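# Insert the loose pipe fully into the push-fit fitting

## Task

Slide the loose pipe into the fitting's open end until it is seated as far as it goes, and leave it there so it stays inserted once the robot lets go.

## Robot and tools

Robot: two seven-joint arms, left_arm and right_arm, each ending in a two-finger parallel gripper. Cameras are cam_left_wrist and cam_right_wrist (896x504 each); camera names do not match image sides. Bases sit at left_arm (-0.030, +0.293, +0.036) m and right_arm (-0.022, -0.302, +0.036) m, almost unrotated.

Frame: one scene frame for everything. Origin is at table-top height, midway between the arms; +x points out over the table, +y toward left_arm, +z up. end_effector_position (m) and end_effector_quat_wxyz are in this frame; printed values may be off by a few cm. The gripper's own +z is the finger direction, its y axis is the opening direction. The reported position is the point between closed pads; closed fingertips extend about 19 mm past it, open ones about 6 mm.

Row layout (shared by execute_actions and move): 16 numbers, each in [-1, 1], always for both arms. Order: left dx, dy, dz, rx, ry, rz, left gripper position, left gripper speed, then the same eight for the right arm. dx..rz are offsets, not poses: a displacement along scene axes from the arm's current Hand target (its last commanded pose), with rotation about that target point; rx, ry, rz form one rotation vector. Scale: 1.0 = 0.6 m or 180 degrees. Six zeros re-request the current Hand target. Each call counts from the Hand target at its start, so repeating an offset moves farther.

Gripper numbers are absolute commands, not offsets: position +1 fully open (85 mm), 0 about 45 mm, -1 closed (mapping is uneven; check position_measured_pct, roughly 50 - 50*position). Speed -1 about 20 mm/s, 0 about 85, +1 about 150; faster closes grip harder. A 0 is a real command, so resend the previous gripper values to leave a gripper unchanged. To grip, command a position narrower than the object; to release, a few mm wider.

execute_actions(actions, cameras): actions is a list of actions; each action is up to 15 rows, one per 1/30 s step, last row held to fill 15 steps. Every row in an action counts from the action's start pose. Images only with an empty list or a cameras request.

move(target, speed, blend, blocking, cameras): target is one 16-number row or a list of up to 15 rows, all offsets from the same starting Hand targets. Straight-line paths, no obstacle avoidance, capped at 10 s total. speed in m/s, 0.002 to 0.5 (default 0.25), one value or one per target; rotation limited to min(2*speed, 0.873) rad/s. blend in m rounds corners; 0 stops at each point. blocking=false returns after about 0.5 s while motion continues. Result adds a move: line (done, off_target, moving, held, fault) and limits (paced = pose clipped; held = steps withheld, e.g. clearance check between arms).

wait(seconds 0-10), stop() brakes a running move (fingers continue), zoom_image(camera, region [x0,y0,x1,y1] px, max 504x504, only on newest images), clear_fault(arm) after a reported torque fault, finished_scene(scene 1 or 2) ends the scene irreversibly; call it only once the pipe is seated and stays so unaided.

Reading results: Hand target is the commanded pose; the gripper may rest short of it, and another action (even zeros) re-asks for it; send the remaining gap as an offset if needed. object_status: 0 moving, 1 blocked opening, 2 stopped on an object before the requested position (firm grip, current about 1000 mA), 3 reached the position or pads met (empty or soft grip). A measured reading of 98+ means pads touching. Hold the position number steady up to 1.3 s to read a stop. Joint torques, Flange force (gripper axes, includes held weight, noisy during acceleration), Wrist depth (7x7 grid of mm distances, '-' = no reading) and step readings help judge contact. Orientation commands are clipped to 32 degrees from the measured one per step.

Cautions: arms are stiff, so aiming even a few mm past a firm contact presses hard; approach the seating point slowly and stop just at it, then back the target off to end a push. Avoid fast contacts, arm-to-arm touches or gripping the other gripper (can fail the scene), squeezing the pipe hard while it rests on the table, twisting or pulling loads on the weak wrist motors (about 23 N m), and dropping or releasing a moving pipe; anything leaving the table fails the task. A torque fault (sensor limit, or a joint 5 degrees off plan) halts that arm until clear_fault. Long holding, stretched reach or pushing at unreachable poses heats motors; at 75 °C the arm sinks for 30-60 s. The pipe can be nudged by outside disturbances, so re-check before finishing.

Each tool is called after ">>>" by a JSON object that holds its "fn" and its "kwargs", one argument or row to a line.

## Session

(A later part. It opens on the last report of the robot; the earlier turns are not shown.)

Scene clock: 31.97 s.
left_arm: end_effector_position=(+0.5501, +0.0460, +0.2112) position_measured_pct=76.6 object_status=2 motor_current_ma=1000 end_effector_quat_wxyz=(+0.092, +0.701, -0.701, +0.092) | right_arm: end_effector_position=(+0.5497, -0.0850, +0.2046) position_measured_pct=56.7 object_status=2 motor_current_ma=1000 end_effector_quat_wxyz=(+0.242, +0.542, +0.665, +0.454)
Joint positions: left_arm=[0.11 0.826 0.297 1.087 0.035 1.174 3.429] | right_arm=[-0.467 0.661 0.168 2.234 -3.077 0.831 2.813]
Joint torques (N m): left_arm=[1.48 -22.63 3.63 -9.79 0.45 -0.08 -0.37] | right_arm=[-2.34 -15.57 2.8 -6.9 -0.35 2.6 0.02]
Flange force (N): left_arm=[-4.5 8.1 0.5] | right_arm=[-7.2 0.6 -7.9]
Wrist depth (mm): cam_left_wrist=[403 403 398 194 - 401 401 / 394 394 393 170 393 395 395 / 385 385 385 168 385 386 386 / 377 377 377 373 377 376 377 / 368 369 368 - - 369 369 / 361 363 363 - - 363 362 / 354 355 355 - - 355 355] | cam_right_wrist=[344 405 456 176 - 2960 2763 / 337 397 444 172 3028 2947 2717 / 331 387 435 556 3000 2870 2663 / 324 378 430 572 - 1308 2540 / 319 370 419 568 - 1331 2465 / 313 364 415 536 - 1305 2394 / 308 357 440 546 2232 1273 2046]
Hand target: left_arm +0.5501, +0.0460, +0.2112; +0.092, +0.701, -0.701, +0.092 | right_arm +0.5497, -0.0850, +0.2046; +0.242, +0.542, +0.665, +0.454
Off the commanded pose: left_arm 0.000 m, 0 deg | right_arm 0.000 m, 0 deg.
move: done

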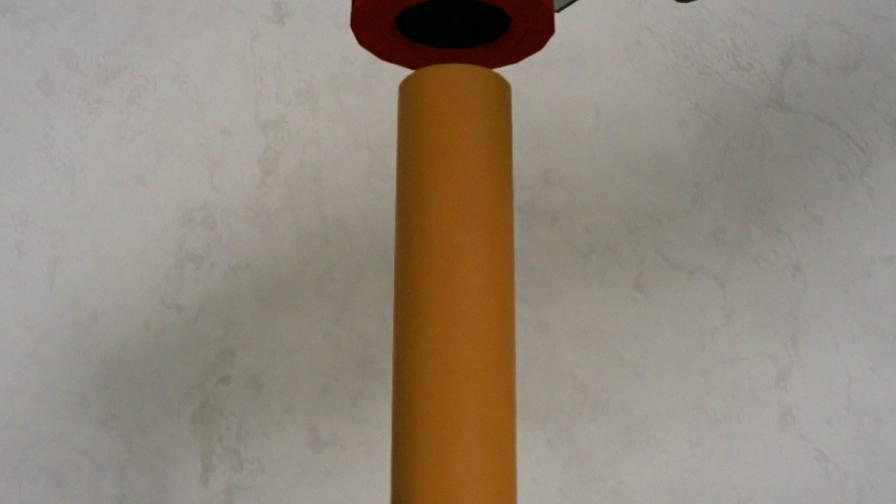

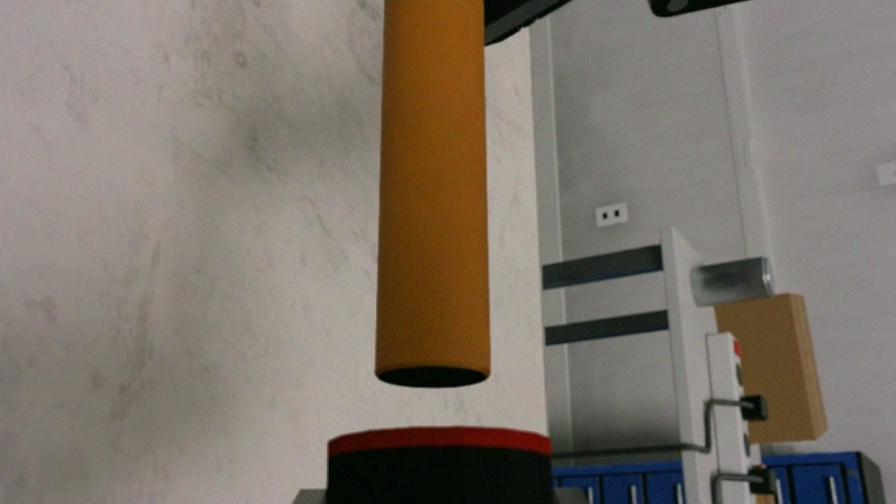

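>>> {"fn": "move", "kwargs": {
  "target": [0,0,0,0,0,0,-0.7,-1,-0.0007,0.0083,-0.0022,0,0,0,-0.35,-1],
  "speed": 0.05,
  "cameras": ["all"]
}}

>>> {"fn": "zoom_image", "kwargs": {
  "camera": "cam_left_wrist",
  "region": [340, 0, 580, 150]
}}

>>> {"fn": "zoom_image", "kwargs": {
  "camera": "cam_right_wrist",
  "region": [320, 340, 560, 504]
}}

Scene clock: 33.77 s.
left_arm: end_effector_position=(+0.5501, +0.0460, +0.2112) position_measured_pct=76.6 object_status=2 motor_current_ma=1000 end_effector_quat_wxyz=(+0.092, +0.701, -0.701, +0.092) | right_arm: end_effector_position=(+0.5493, -0.0800, +0.2033) position_measured_pct=56.7 object_status=2 motor_current_ma=1000 end_effector_quat_wxyz=(+0.242, +0.542, +0.665, +0.454)
Joint positions: left_arm=[0.11 0.826 0.297 1.087 0.035 1.174 3.429] | right_arm=[-0.481 0.666 0.168 2.23 -3.094 0.83 2.817]
Joint torques (N m): left_arm=[1.54 -22.6 3.65 -9.73 0.47 -0.08 -0.34] | right_arm=[-2.4 -15.5 2.89 -6.91 -0.31 2.58 0.02]
Flange force (N): left_arm=[-4.5 7.9 0.4] | right_arm=[-7.4 0.8 -8.2]
Wrist depth (mm): cam_left_wrist=[401 400 179 189 188 399 403 / 393 391 390 169 392 395 395 / 382 383 384 168 385 386 386 / 374 375 375 372 377 378 378 / 366 367 367 - - 369 370 / 358 361 362 - - 363 362 / 353 352 354 - - 355 356] | cam_right_wrist=[343 401 452 173 - 2895 2706 / 336 395 441 170 3113 2987 2717 / 329 385 439 575 3014 2786 2642 / 324 378 429 586 - 1318 2560 / 317 369 418 567 - 1326 2438 / 312 362 - 534 - 1326 2456 / 307 356 437 539 2240 1273 2028]
Hand target: left_arm +0.5501, +0.0460, +0.2112; +0.092, +0.701, -0.701, +0.092 | right_arm +0.5493, -0.0800, +0.2033; +0.242, +0.542, +0.665, +0.454
Off the commanded pose: left_arm 0.000 m, 0 deg | right_arm 0.000 m, 0 deg.
move: done

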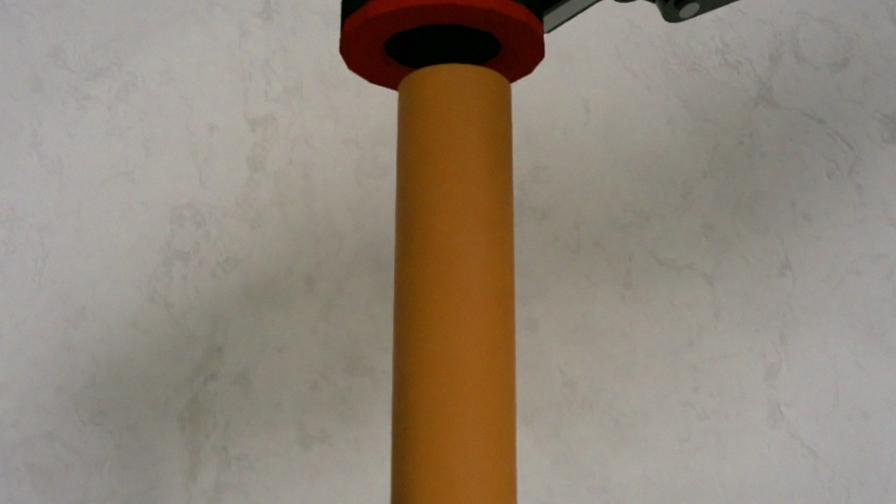

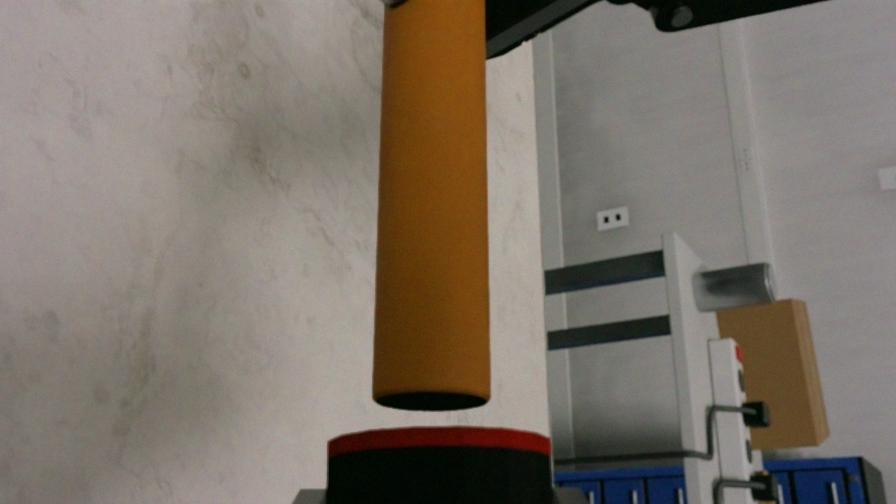

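Scaled by 2.100 from the camera's 896x504 image, which has a finer 1280x720 frame.

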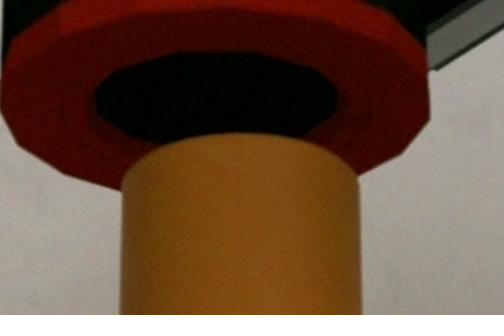

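Scaled by 2.100 from the camera's 896x504 image, which has a finer 1280x720 frame.

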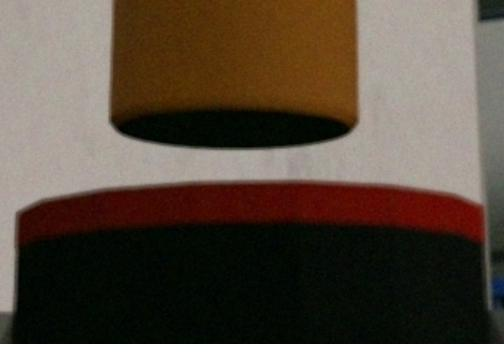

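>>> {"fn": "move", "kwargs": {
  "target": [0,0,0,0,0,0,-0.7,-1,-0.0038,0,-0.0008,0,0,0,-0.35,-1],
  "speed": 0.05,
  "cameras": ["all"]
}}

>>> {"fn": "zoom_image", "kwargs": {
  "camera": "cam_left_wrist",
  "region": [340, 0, 580, 150]
}}

>>> {"fn": "zoom_image", "kwargs": {
  "camera": "cam_right_wrist",
  "region": [320, 340, 560, 504]
}}

Scene clock: 36.20 s.
left_arm: end_effector_position=(+0.5501, +0.0460, +0.2112) position_measured_pct=76.6 object_status=2 motor_current_ma=1000 end_effector_quat_wxyz=(+0.092, +0.701, -0.701, +0.092) | right_arm: end_effector_position=(+0.5470, -0.0800, +0.2028) position_measured_pct=56.7 object_status=2 motor_current_ma=1000 end_effector_quat_wxyz=(+0.242, +0.542, +0.665, +0.454)
Joint positions: left_arm=[0.11 0.826 0.297 1.087 0.035 1.174 3.429] | right_arm=[-0.484 0.666 0.168 2.237 -3.097 0.837 2.818]
Joint torques (N m): left_arm=[1.58 -22.63 3.65 -9.77 0.44 -0.09 -0.35] | right_arm=[-2.32 -15.6 2.9 -6.73 -0.3 2.61 0]
Flange force (N): left_arm=[-4.6 8.0 0.4] | right_arm=[-7.1 0.7 -7.5]
Wrist depth (mm): cam_left_wrist=[401 400 188 188 179 399 403 / 391 392 390 169 392 394 395 / 383 383 383 168 386 386 386 / 374 375 376 372 376 377 378 / 366 367 367 - - 369 369 / 358 361 361 - - 363 362 / 353 352 355 - - 355 356] | cam_right_wrist=[342 401 464 175 - 2821 2729 / 335 394 455 173 - 2934 2740 / 328 383 438 560 - 2833 2663 / 322 375 426 584 - 1334 2570 / 317 368 417 564 - 1321 2456 / 311 362 409 534 - 1303 2376 / 305 354 436 539 2278 1268 2021]
Hand target: left_arm +0.5501, +0.0460, +0.2112; +0.092, +0.701, -0.701, +0.092 | right_arm +0.5471, -0.0800, +0.2028; +0.242, +0.542, +0.665, +0.454
Off the commanded pose: left_arm 0.000 m, 0 deg | right_arm 0.000 m, 0 deg.
move: done

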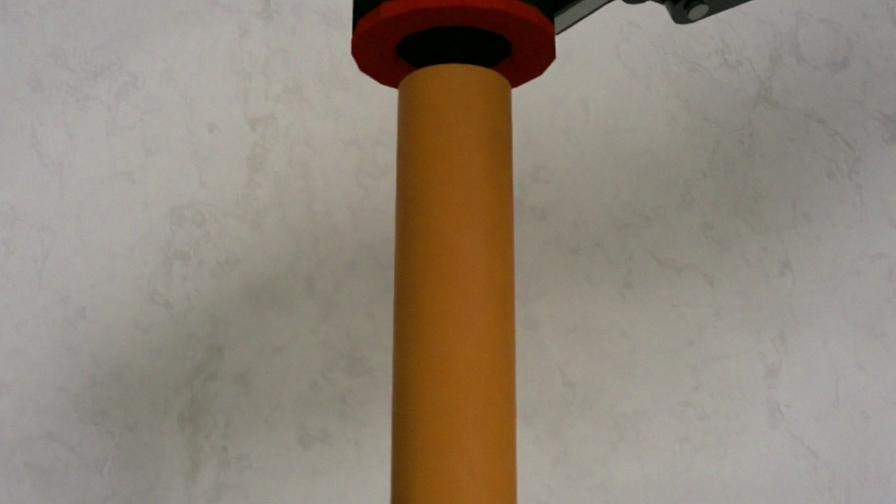

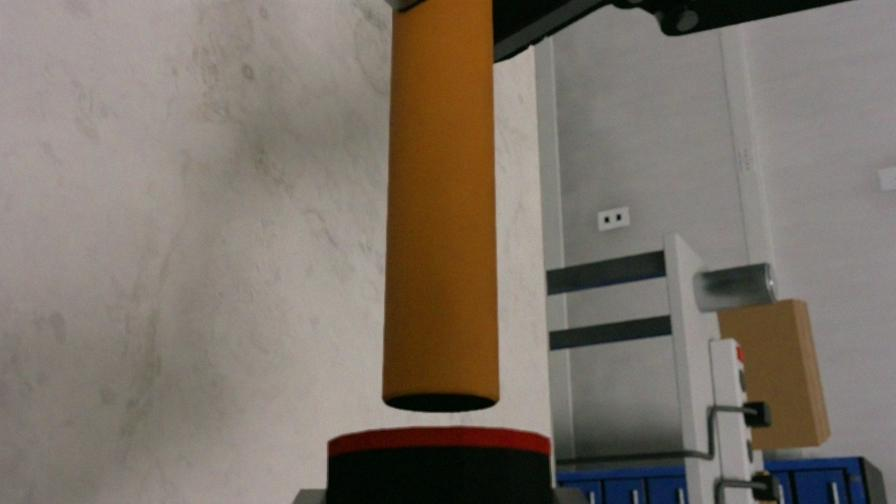

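Scaled by 2.100 from the camera's 896x504 image, which has a finer 1280x720 frame.

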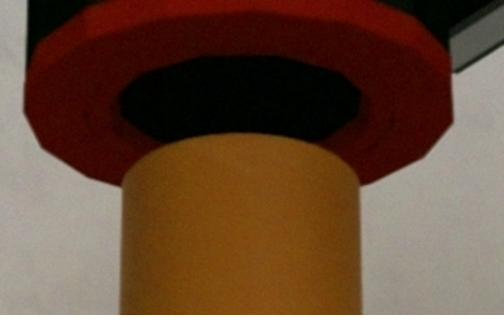

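Scaled by 2.100 from the camera's 896x504 image, which has a finer 1280x720 frame.

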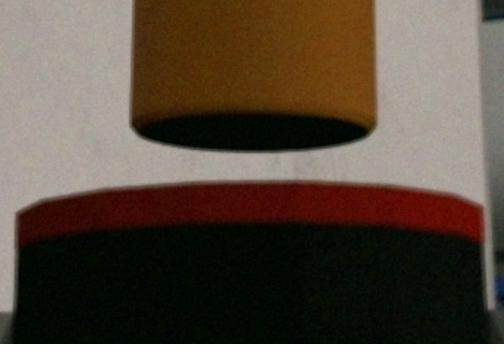

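>>> {"fn": "move", "kwargs": {
  "target": [0,0,0,0,0,0,-0.7,-1,-0.0002,0.0100,0.0005,0,0,0,-0.35,-1],
  "speed": 0.05,
  "cameras": ["all"]
}}

>>> {"fn": "zoom_image", "kwargs": {
  "camera": "cam_left_wrist",
  "region": [340, 0, 580, 150]
}}

>>> {"fn": "zoom_image", "kwargs": {
  "camera": "cam_right_wrist",
  "region": [320, 340, 560, 504]
}}

Scene clock: 37.30 s.
left_arm: end_effector_position=(+0.5501, +0.0460, +0.2112) position_measured_pct=76.6 object_status=2 motor_current_ma=1000 end_effector_quat_wxyz=(+0.092, +0.701, -0.701, +0.092) | right_arm: end_effector_position=(+0.5469, -0.0740, +0.2031) position_measured_pct=56.7 object_status=2 motor_current_ma=1000 end_effector_quat_wxyz=(+0.242, +0.542, +0.665, +0.454)
Joint positions: left_arm=[0.11 0.826 0.297 1.087 0.035 1.174 3.429] | right_arm=[-0.501 0.666 0.169 2.231 -3.116 0.829 2.822]
Joint torques (N m): left_arm=[1.55 -22.63 3.6 -9.73 0.45 -0.11 -0.32] | right_arm=[-2.33 -15.68 2.88 -6.83 -0.34 2.51 -0.02]
Flange force (N): left_arm=[-4.5 7.8 0.3] | right_arm=[-7.6 0.2 -7.6]
Wrist depth (mm): cam_left_wrist=[401 399 - 165 173 210 399 / 391 391 388 169 - 394 395 / 383 383 384 168 385 385 386 / 374 374 375 372 376 377 378 / 367 367 368 - - 369 369 / 359 361 362 - - 364 362 / 353 352 355 - - 356 355] | cam_right_wrist=[341 402 453 174 187 195 201 / 335 395 452 171 - 2947 2717 / 329 384 440 560 - 2833 2674 / 323 375 428 586 - 1337 2580 / 317 369 418 564 - 1321 2456 / 312 363 411 533 - 1318 2394 / 306 356 - - - 1256 2009]
Hand target: left_arm +0.5501, +0.0460, +0.2112; +0.092, +0.701, -0.701, +0.092 | right_arm +0.5469, -0.0740, +0.2031; +0.242, +0.542, +0.665, +0.454
Off the commanded pose: left_arm 0.000 m, 0 deg | right_arm 0.000 m, 0 deg.
move: done

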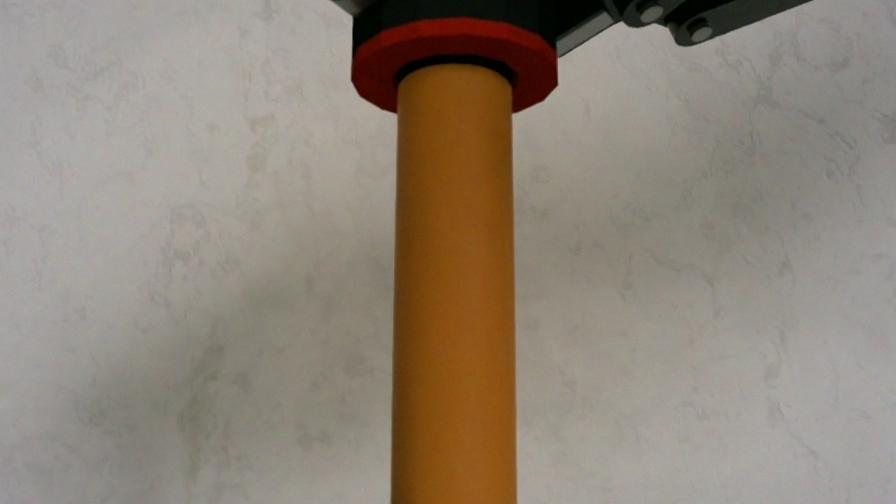

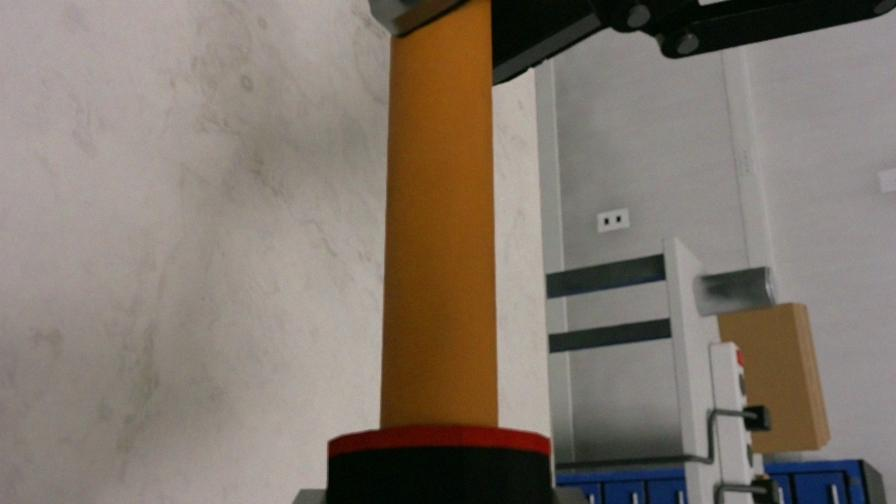

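Scaled by 2.100 from the camera's 896x504 image, which has a finer 1280x720 frame.

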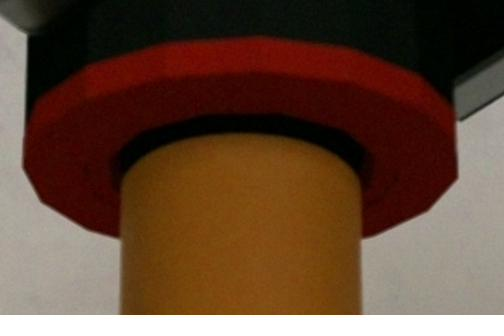

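Scaled by 2.100 from the camera's 896x504 image, which has a finer 1280x720 frame.

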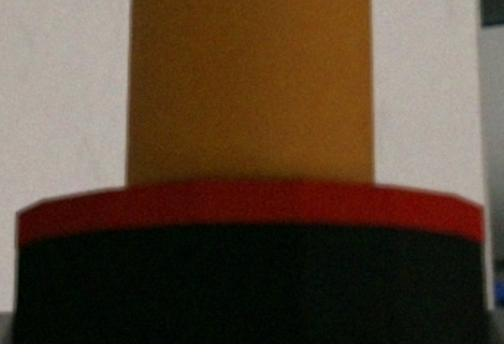

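>>> {"fn": "move", "kwargs": {
  "target": [0,0,0,0,0,0,-0.7,-1,0,0.0100,0,0,0,0,-0.35,-1],
  "speed": 0.04,
  "cameras": ["all"]
}}

>>> {"fn": "zoom_image", "kwargs": {
  "camera": "cam_left_wrist",
  "region": [340, 0, 580, 150]
}}

>>> {"fn": "zoom_image", "kwargs": {
  "camera": "cam_right_wrist",
  "region": [320, 340, 560, 504]
}}

Scene clock: 38.37 s.
left_arm: end_effector_position=(+0.5501, +0.0460, +0.2112) position_measured_pct=76.6 object_status=2 motor_current_ma=1000 end_effector_quat_wxyz=(+0.092, +0.701, -0.701, +0.092) | right_arm: end_effector_position=(+0.5469, -0.0681, +0.2031) position_measured_pct=56.7 object_status=2 motor_current_ma=1000 end_effector_quat_wxyz=(+0.242, +0.542, +0.665, +0.454)
Joint positions: left_arm=[0.11 0.826 0.297 1.087 0.035 1.174 3.429] | right_arm=[-0.517 0.668 0.169 2.224 -3.135 0.822 2.827]
Joint torques (N m): left_arm=[1.63 -22.64 3.68 -9.71 0.51 -0.09 -0.35] | right_arm=[-2.48 -15.69 2.93 -6.95 -0.29 2.6 -0.02]
Flange force (N): left_arm=[-4.6 7.6 0.3] | right_arm=[-7.9 0.5 -7.7]
Wrist depth (mm): cam_left_wrist=[400 401 - - 189 199 204 / 391 392 387 168 177 392 395 / 383 383 382 167 383 386 386 / 374 375 376 372 377 377 378 / 366 367 368 - - 369 370 / 359 361 362 - - 364 363 / 353 352 354 - - 356 356] | cam_right_wrist=[342 402 - 170 184 191 195 / 336 396 451 170 - 2908 2717 / 329 385 438 560 - 2821 2663 / 323 376 427 582 - 1331 2493 / 318 368 417 565 - 1305 2465 / 311 363 412 535 - 1310 2402 / 306 355 - - - 1265 2003]
Hand target: left_arm +0.5501, +0.0460, +0.2112; +0.092, +0.701, -0.701, +0.092 | right_arm +0.5469, -0.0680, +0.2031; +0.242, +0.542, +0.665, +0.454
Off the commanded pose: left_arm 0.000 m, 0 deg | right_arm 0.000 m, 0 deg.
move: done

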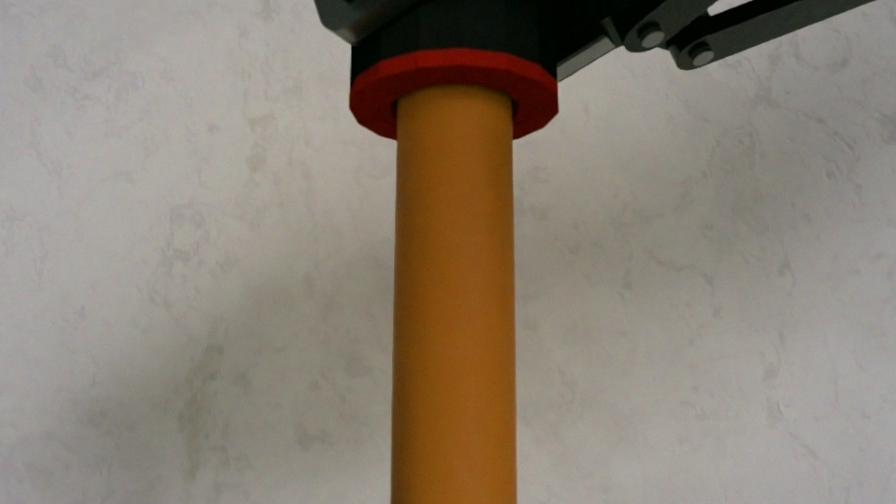

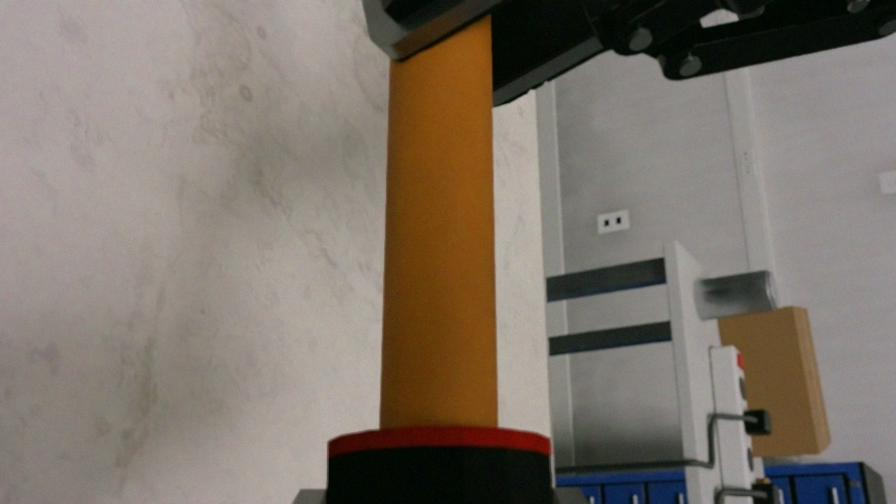

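Scaled by 2.100 from the camera's 896x504 image, which has a finer 1280x720 frame.

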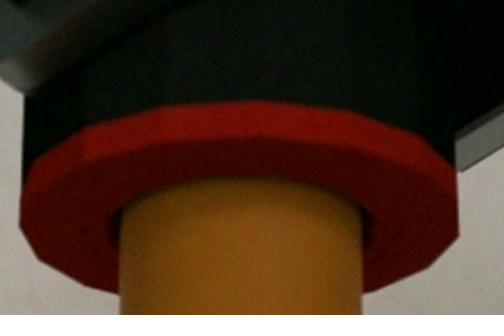

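Scaled by 2.100 from the camera's 896x504 image, which has a finer 1280x720 frame.

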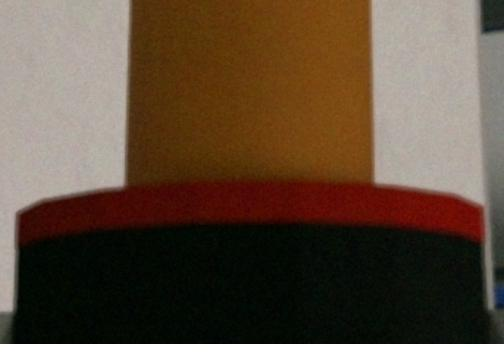

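>>> {"fn": "move", "kwargs": {
  "target": [0,0,0,0,0,0,-0.7,-1,0,0.0067,0,0,0,0,-0.35,-1],
  "speed": 0.03,
  "cameras": ["all"]
}}

Scene clock: 39.20 s.
left_arm: end_effector_position=(+0.5501, +0.0460, +0.2112) position_measured_pct=76.6 object_status=2 motor_current_ma=1000 end_effector_quat_wxyz=(+0.092, +0.701, -0.701, +0.092) | right_arm: end_effector_position=(+0.5469, -0.0640, +0.2031) position_measured_pct=56.7 object_status=2 motor_current_ma=1000 end_effector_quat_wxyz=(+0.242, +0.542, +0.665, +0.454)
Joint positions: left_arm=[0.11 0.826 0.297 1.087 0.035 1.174 3.429] | right_arm=[-0.528 0.669 0.17 2.219 -3.147 0.817 2.83]
Joint torques (N m): left_arm=[5.6 -22.16 6.92 -8.84 2.14 0.3 -0.52] | right_arm=[-4.88 -16.59 0.74 -9.35 0.54 3.48 -0.08]
Flange force (N): left_arm=[-9.8 5.4 -1.3] | right_arm=[-12.3 -1.2 -11.3]
Wrist depth (mm): cam_left_wrist=[401 399 - - 190 198 202 / 391 393 185 168 - 392 393 / 383 383 382 167 383 385 386 / 375 375 375 171 376 376 377 / 367 367 368 - 368 369 370 / 359 361 362 - - 363 361 / 354 352 354 - - 355 356] | cam_right_wrist=[342 403 449 170 182 189 192 / 336 396 444 169 - 2895 2621 / 329 385 440 576 2987 2798 2642 / 324 376 429 584 - 1331 2570 / 317 368 419 566 - 1321 2493 / 313 362 410 534 - 1310 2438 / 307 355 - - - 1258 2003]
Hand target: left_arm +0.5501, +0.0460, +0.2112; +0.092, +0.701, -0.701, +0.092 | right_arm +0.5469, -0.0640, +0.2031; +0.242, +0.542, +0.665, +0.454
Off the commanded pose: left_arm 0.000 m, 0 deg | right_arm 0.000 m, 0 deg.
move: done

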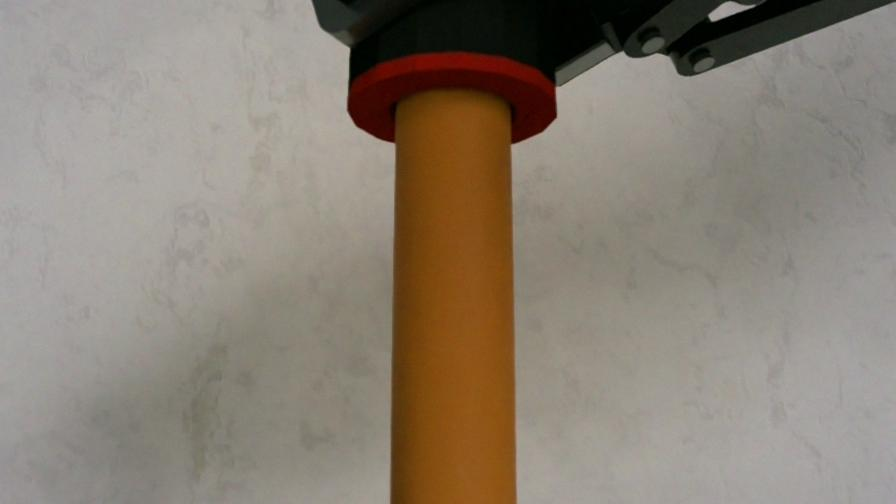

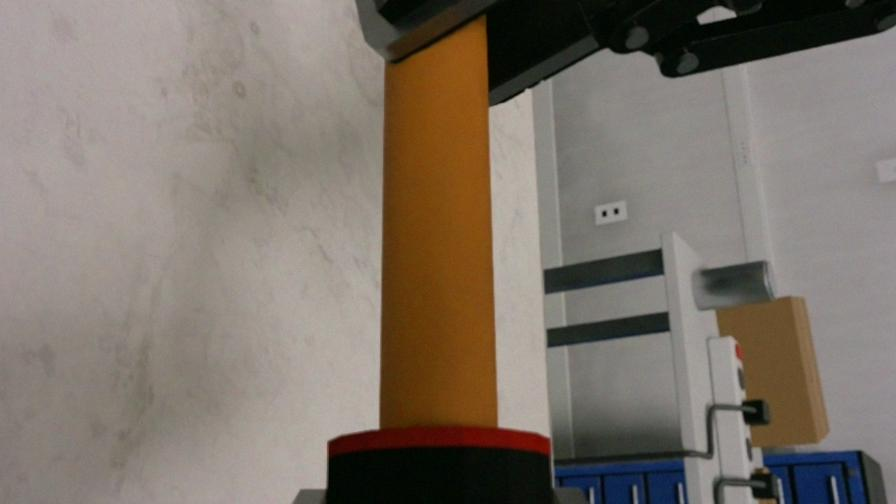

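>>> {"fn": "zoom_image", "kwargs": {
  "camera": "cam_left_wrist",
  "region": [340, 0, 580, 150]
}}

>>> {"fn": "zoom_image", "kwargs": {
  "camera": "cam_right_wrist",
  "region": [350, 40, 530, 220]
}}

>>> {"fn": "zoom_image", "kwargs": {
  "camera": "cam_right_wrist",
  "region": [320, 340, 560, 504]
}}

Scaled by 2.100 from the camera's 896x504 image, which has a finer 1280x720 frame.

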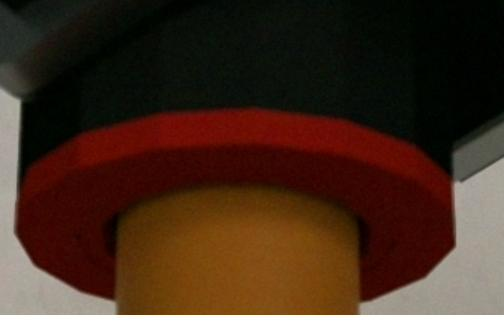

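Scaled by 2.800 from the camera's 896x504 image, which has a finer 1280x720 frame.

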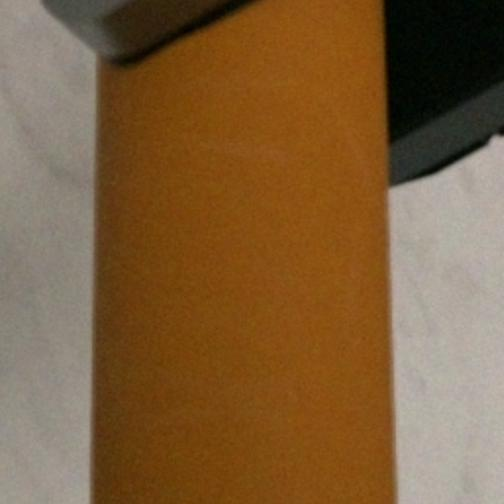

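Scaled by 2.100 from the camera's 896x504 image, which has a finer 1280x720 frame.

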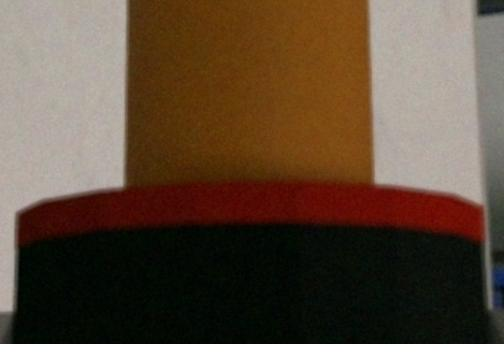

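>>> {"fn": "move", "kwargs": {
  "target": [0,0,0,0,0,0,-0.7,-1,-0.0003,0.0067,0,0,0,0.0028,-0.35,-1],
  "speed": 0.03,
  "cameras": ["all"]
}}

>>> {"fn": "zoom_image", "kwargs": {
  "camera": "cam_left_wrist",
  "region": [340, 0, 580, 150]
}}

Scene clock: 41.03 s.
left_arm: end_effector_position=(+0.5501, +0.0462, +0.2112) position_measured_pct=76.6 object_status=2 motor_current_ma=1000 end_effector_quat_wxyz=(+0.092, +0.701, -0.701, +0.092) | right_arm: end_effector_position=(+0.5467, -0.0600, +0.2031) position_measured_pct=56.7 object_status=2 motor_current_ma=1000 end_effector_quat_wxyz=(+0.240, +0.539, +0.667, +0.455)
Joint positions: left_arm=[0.11 0.826 0.297 1.087 0.035 1.174 3.429] | right_arm=[-0.53 0.67 0.167 2.214 -3.142 0.814 2.83]
Joint torques (N m): left_arm=[13.07 -21.89 13.25 -8.58 5.58 -0.01 -0.76] | right_arm=[-11.42 -17.83 -4.82 -13.03 2.73 4.9 -0.05]
Flange force (N): left_arm=[-20.9 3.4 -4.5] | right_arm=[-23.5 -2.4 -16.8]
Wrist depth (mm): cam_left_wrist=[400 398 - - 190 198 202 / 391 391 181 168 170 391 393 / 382 383 380 167 383 385 385 / 374 374 375 170 376 377 377 / 366 366 367 - 368 369 369 / 359 361 361 - - 363 362 / 353 352 354 - - 355 355] | cam_right_wrist=[343 401 446 170 182 188 191 / 335 396 444 169 - 2908 2684 / 328 383 438 573 3028 2846 2621 / 323 376 429 583 - 1329 2580 / 317 368 416 565 - 1329 2438 / 311 362 411 535 - 1321 2429 / 306 355 - - - 1270 2009]
Hand target: left_arm +0.5501, +0.0460, +0.2112; +0.092, +0.701, -0.701, +0.092 | right_arm +0.5467, -0.0600, +0.2031; +0.240, +0.539, +0.667, +0.455
Off the commanded pose: left_arm 0.000 m, 0 deg | right_arm 0.000 m, 0 deg.
move: done

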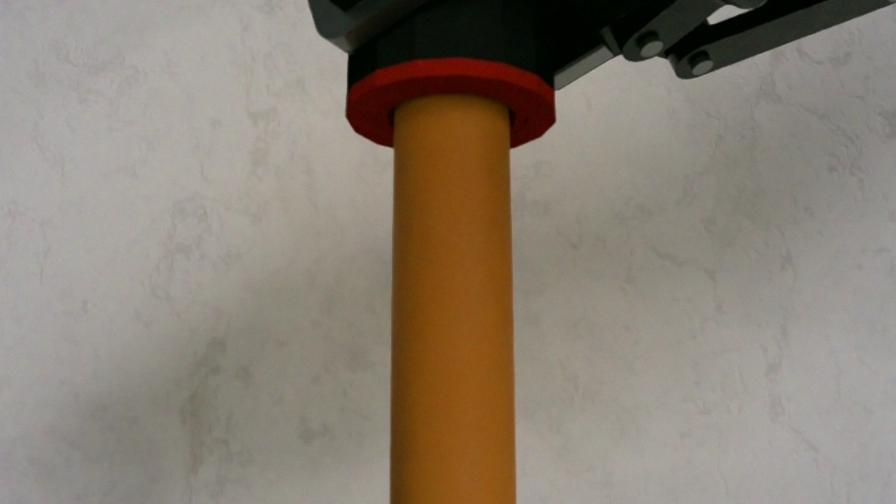

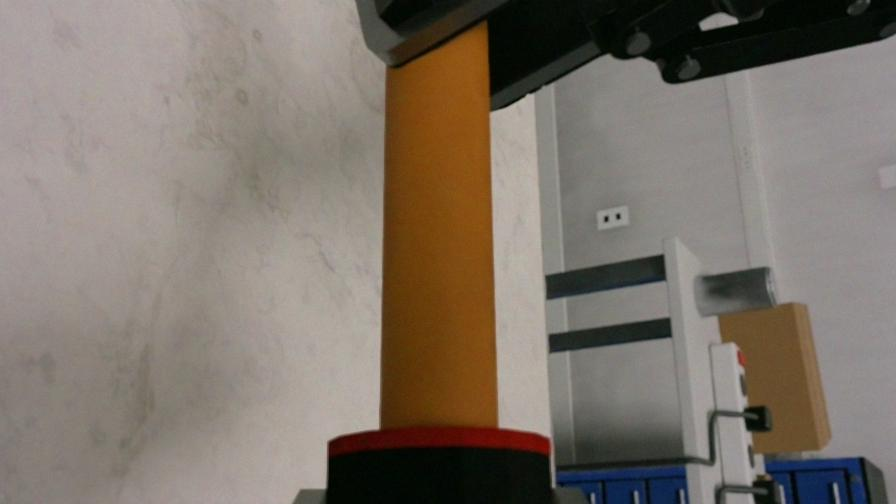

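Scaled by 2.100 from the camera's 896x504 image, which has a finer 1280x720 frame.

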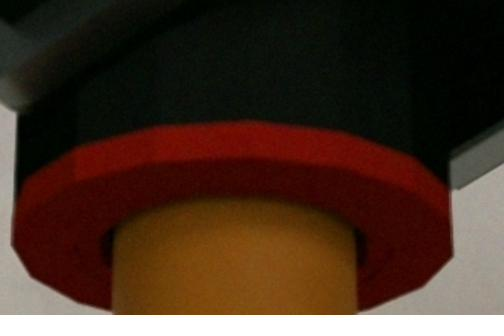

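>>> {"fn": "move", "kwargs": {
  "target": [0,0,0,0,0,0,-0.7,-1,-0.0008,0.0050,0,0,0,0,-0.35,-1],
  "speed": 0.03,
  "cameras": ["all"]
}}

>>> {"fn": "zoom_image", "kwargs": {
  "camera": "cam_left_wrist",
  "region": [340, 0, 580, 150]
}}

Scene clock: 42.23 s.
left_arm: end_effector_position=(+0.5501, +0.0460, +0.2112) position_measured_pct=76.6 object_status=2 motor_current_ma=1000 end_effector_quat_wxyz=(+0.092, +0.701, -0.701, +0.092) | right_arm: end_effector_position=(+0.5463, -0.0571, +0.2031) position_measured_pct=56.7 object_status=2 motor_current_ma=1000 end_effector_quat_wxyz=(+0.240, +0.539, +0.667, +0.455)
Joint positions: left_arm=[0.11 0.826 0.297 1.087 0.035 1.174 3.429] | right_arm=[-0.538 0.671 0.168 2.212 -3.152 0.811 2.833]
Joint torques (N m): left_arm=[20.18 -22.07 19.39 -9.37 9.11 -1.32 -0.71] | right_arm=[-18.73 -18.67 -11.3 -16.07 5.42 6.06 -0.1]
Flange force (N): left_arm=[-32.7 2.8 -8.0] | right_arm=[-35.3 -2.2 -21.2]
Wrist depth (mm): cam_left_wrist=[398 398 - - 190 198 200 / 390 388 - 168 168 391 392 / 380 383 381 167 382 385 385 / 373 374 374 170 376 376 377 / 366 366 366 - 368 368 369 / 358 360 361 - - 362 362 / 352 352 353 - - 356 356] | cam_right_wrist=[342 400 445 170 181 187 191 / 335 394 442 168 - 2934 2642 / 329 384 438 577 3014 2870 2610 / 322 375 426 581 - 1329 2590 / 316 367 417 549 - 1321 2447 / 311 361 - 539 - 1323 2438 / 306 354 - - - 1273 2028]
Hand target: left_arm +0.5501, +0.0460, +0.2112; +0.092, +0.701, -0.701, +0.092 | right_arm +0.5463, -0.0570, +0.2031; +0.240, +0.539, +0.667, +0.455
Off the commanded pose: left_arm 0.000 m, 0 deg | right_arm 0.000 m, 0 deg.
move: done

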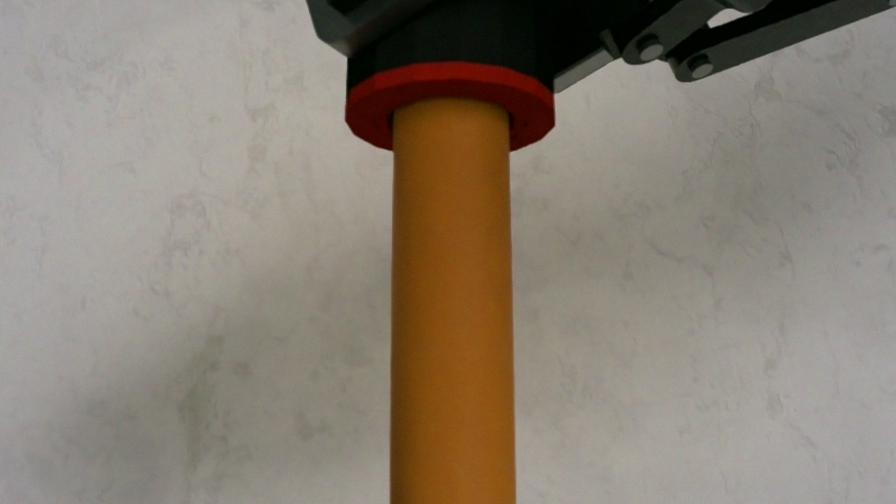

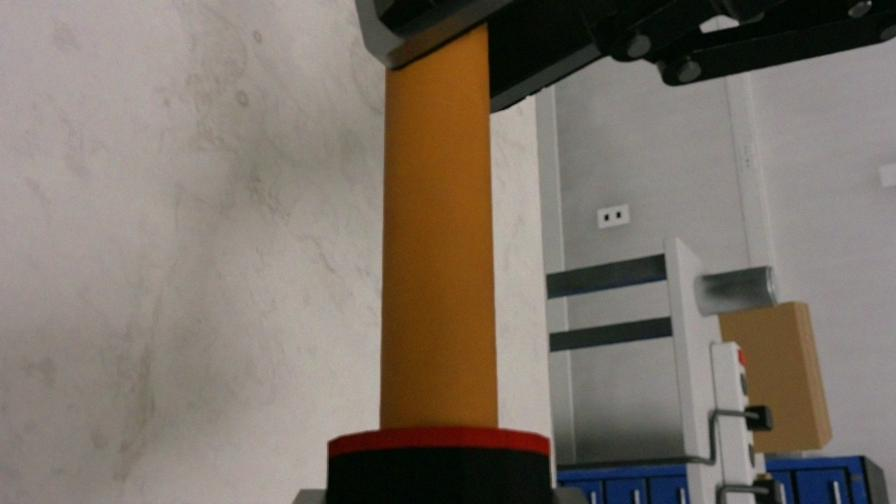

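Scaled by 2.100 from the camera's 896x504 image, which has a finer 1280x720 frame.

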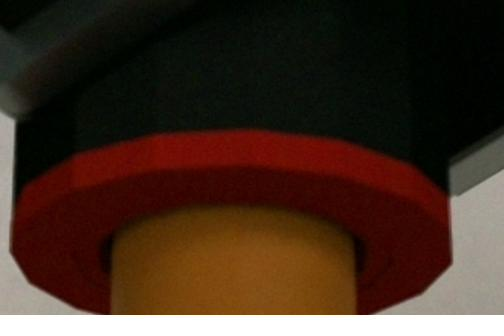

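>>> {"fn": "move", "kwargs": {
  "target": [0,0,0,0,0,0,-0.7,-1,-0.0003,0.0050,0,0,0,0,-0.35,-1],
  "speed": 0.03,
  "cameras": ["all"]
}}

>>> {"fn": "zoom_image", "kwargs": {
  "camera": "cam_left_wrist",
  "region": [340, 0, 580, 150]
}}

Scene clock: 43.20 s.
left_arm: end_effector_position=(+0.5501, +0.0461, +0.2112) position_measured_pct=76.6 object_status=2 motor_current_ma=1000 end_effector_quat_wxyz=(+0.092, +0.701, -0.701, +0.092) | right_arm: end_effector_position=(+0.5461, -0.0540, +0.2031) position_measured_pct=56.7 object_status=2 motor_current_ma=1000 end_effector_quat_wxyz=(+0.240, +0.539, +0.667, +0.455)
Joint positions: left_arm=[0.11 0.826 0.297 1.087 0.035 1.174 3.429] | right_arm=[-0.547 0.672 0.168 2.209 -3.161 0.808 2.835]
Joint torques (N m): left_arm=[21.97 -22.01 21.01 -9.9 10.08 -1.89 -0.64] | right_arm=[-21.03 -19.02 -13.32 -16.8 6.25 6.28 -0.1]
Flange force (N): left_arm=[-36.1 3.9 -9.2] | right_arm=[-39.1 -2.2 -21.6]
Wrist depth (mm): cam_left_wrist=[399 397 - - 189 188 197 / 389 389 - 168 - 388 392 / 382 382 380 167 382 385 385 / 373 373 374 170 376 376 376 / 365 366 366 - 368 369 369 / 358 360 361 - - 363 361 / 352 352 353 - - 355 355] | cam_right_wrist=[341 400 446 - 180 177 190 / 335 394 442 168 - 2895 2663 / 329 383 437 577 2947 2846 2631 / 322 375 425 582 - 1329 2580 / 316 368 416 549 - 1316 2465 / 311 361 - 542 - 1298 2411 / 305 354 - - - 1265 1956]
Hand target: left_arm +0.5501, +0.0460, +0.2112; +0.092, +0.701, -0.701, +0.092 | right_arm +0.5461, -0.0540, +0.2031; +0.240, +0.539, +0.667, +0.455
Off the commanded pose: left_arm 0.000 m, 0 deg | right_arm 0.000 m, 0 deg.
move: done

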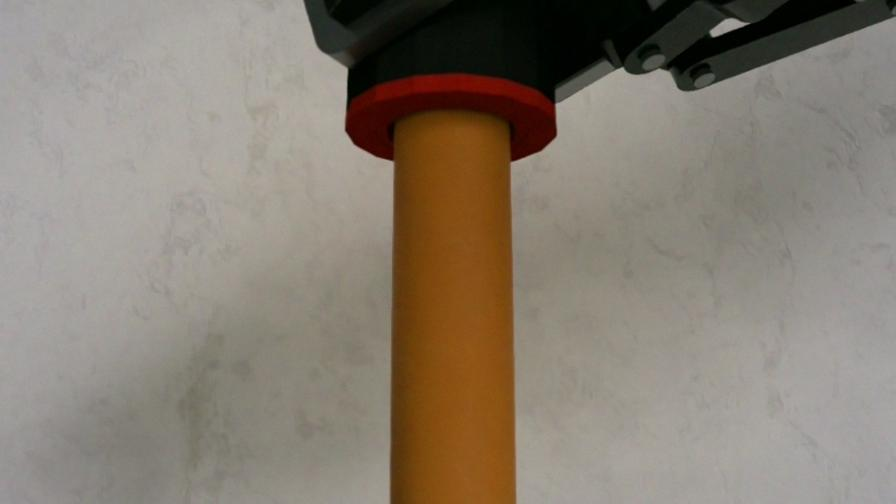

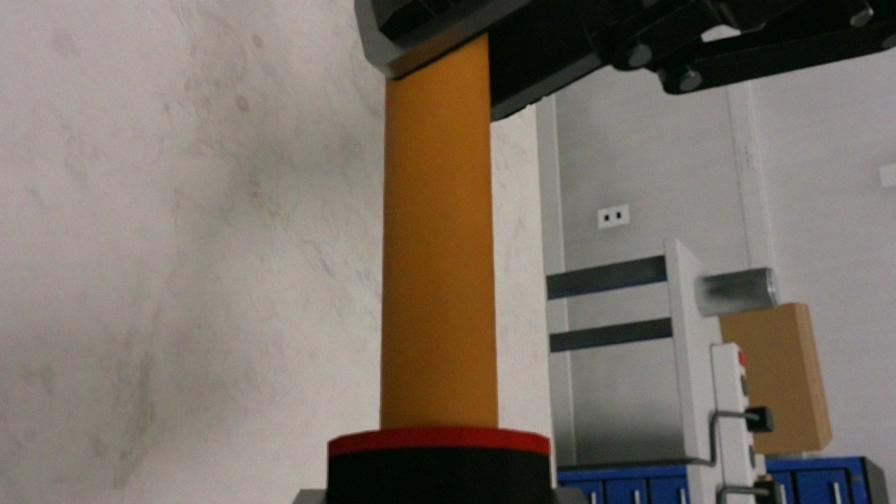

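Scaled by 2.100 from the camera's 896x504 image, which has a finer 1280x720 frame.

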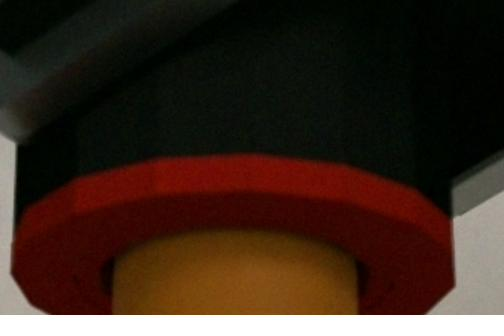

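>>> {"fn": "move", "kwargs": {
  "target": [0,0,0,0,0,0,-0.7,-1,-0.0003,0.0100,0,0,0,0,-0.35,-1],
  "speed": 0.03,
  "cameras": ["all"]
}}

Scene clock: 44.27 s.
left_arm: end_effector_position=(+0.5501, +0.0460, +0.2112) position_measured_pct=76.6 object_status=2 motor_current_ma=1000 end_effector_quat_wxyz=(+0.092, +0.701, -0.701, +0.092) | right_arm: end_effector_position=(+0.5459, -0.0480, +0.2031) position_measured_pct=56.7 object_status=2 motor_current_ma=1000 end_effector_quat_wxyz=(+0.240, +0.539, +0.667, +0.455)
Joint positions: left_arm=[0.11 0.826 0.297 1.087 0.035 1.174 3.429] | right_arm=[-0.563 0.674 0.169 2.201 -3.18 0.801 2.84]
Joint torques (N m): left_arm=[21.58 -22.03 20.63 -10.21 9.89 -2.08 -0.57] | right_arm=[-21 -19.16 -13.18 -16.69 6.22 6.12 -0.09]
Flange force (N): left_arm=[-36.0 4.9 -9.1] | right_arm=[-39.3 -2.1 -20.6]
Wrist depth (mm): cam_left_wrist=[399 399 - - 188 180 194 / 390 388 - - 188 202 389 / 381 382 378 166 - 384 385 / 373 374 374 171 376 376 378 / 365 366 366 - 368 368 369 / 358 360 360 - - 363 362 / 352 352 353 - - 355 355] | cam_right_wrist=[341 401 448 - 177 172 187 / 334 394 - 167 180 188 - / 328 383 437 568 - 2821 2621 / 322 375 426 582 - 1329 2580 / 316 367 415 548 - 1287 2474 / 310 362 - 540 - 1300 2394 / 305 354 - - - 1278 1967]
Hand target: left_arm +0.5501, +0.0460, +0.2112; +0.092, +0.701, -0.701, +0.092 | right_arm +0.5459, -0.0480, +0.2031; +0.240, +0.539, +0.667, +0.455
Off the commanded pose: left_arm 0.000 m, 0 deg | right_arm 0.000 m, 0 deg.
move: done

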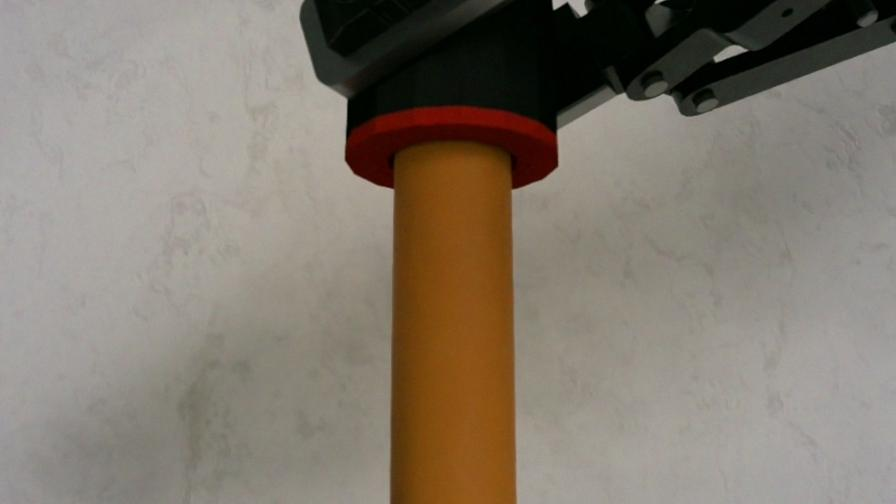

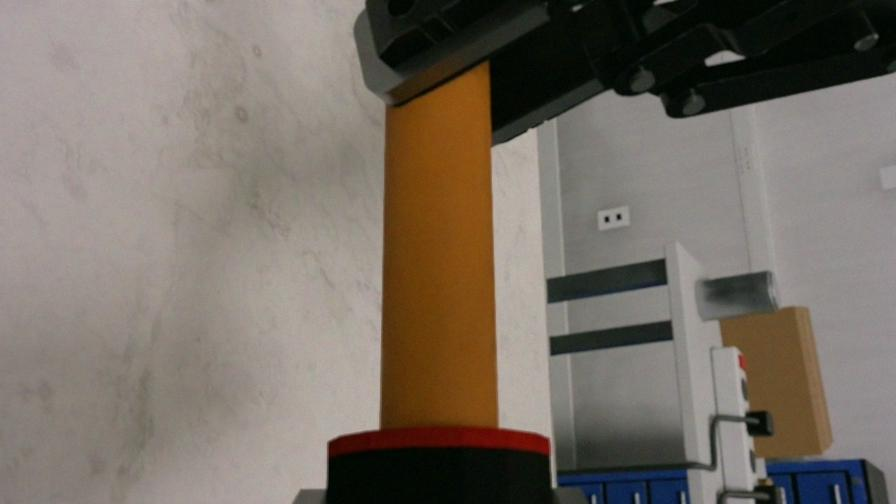

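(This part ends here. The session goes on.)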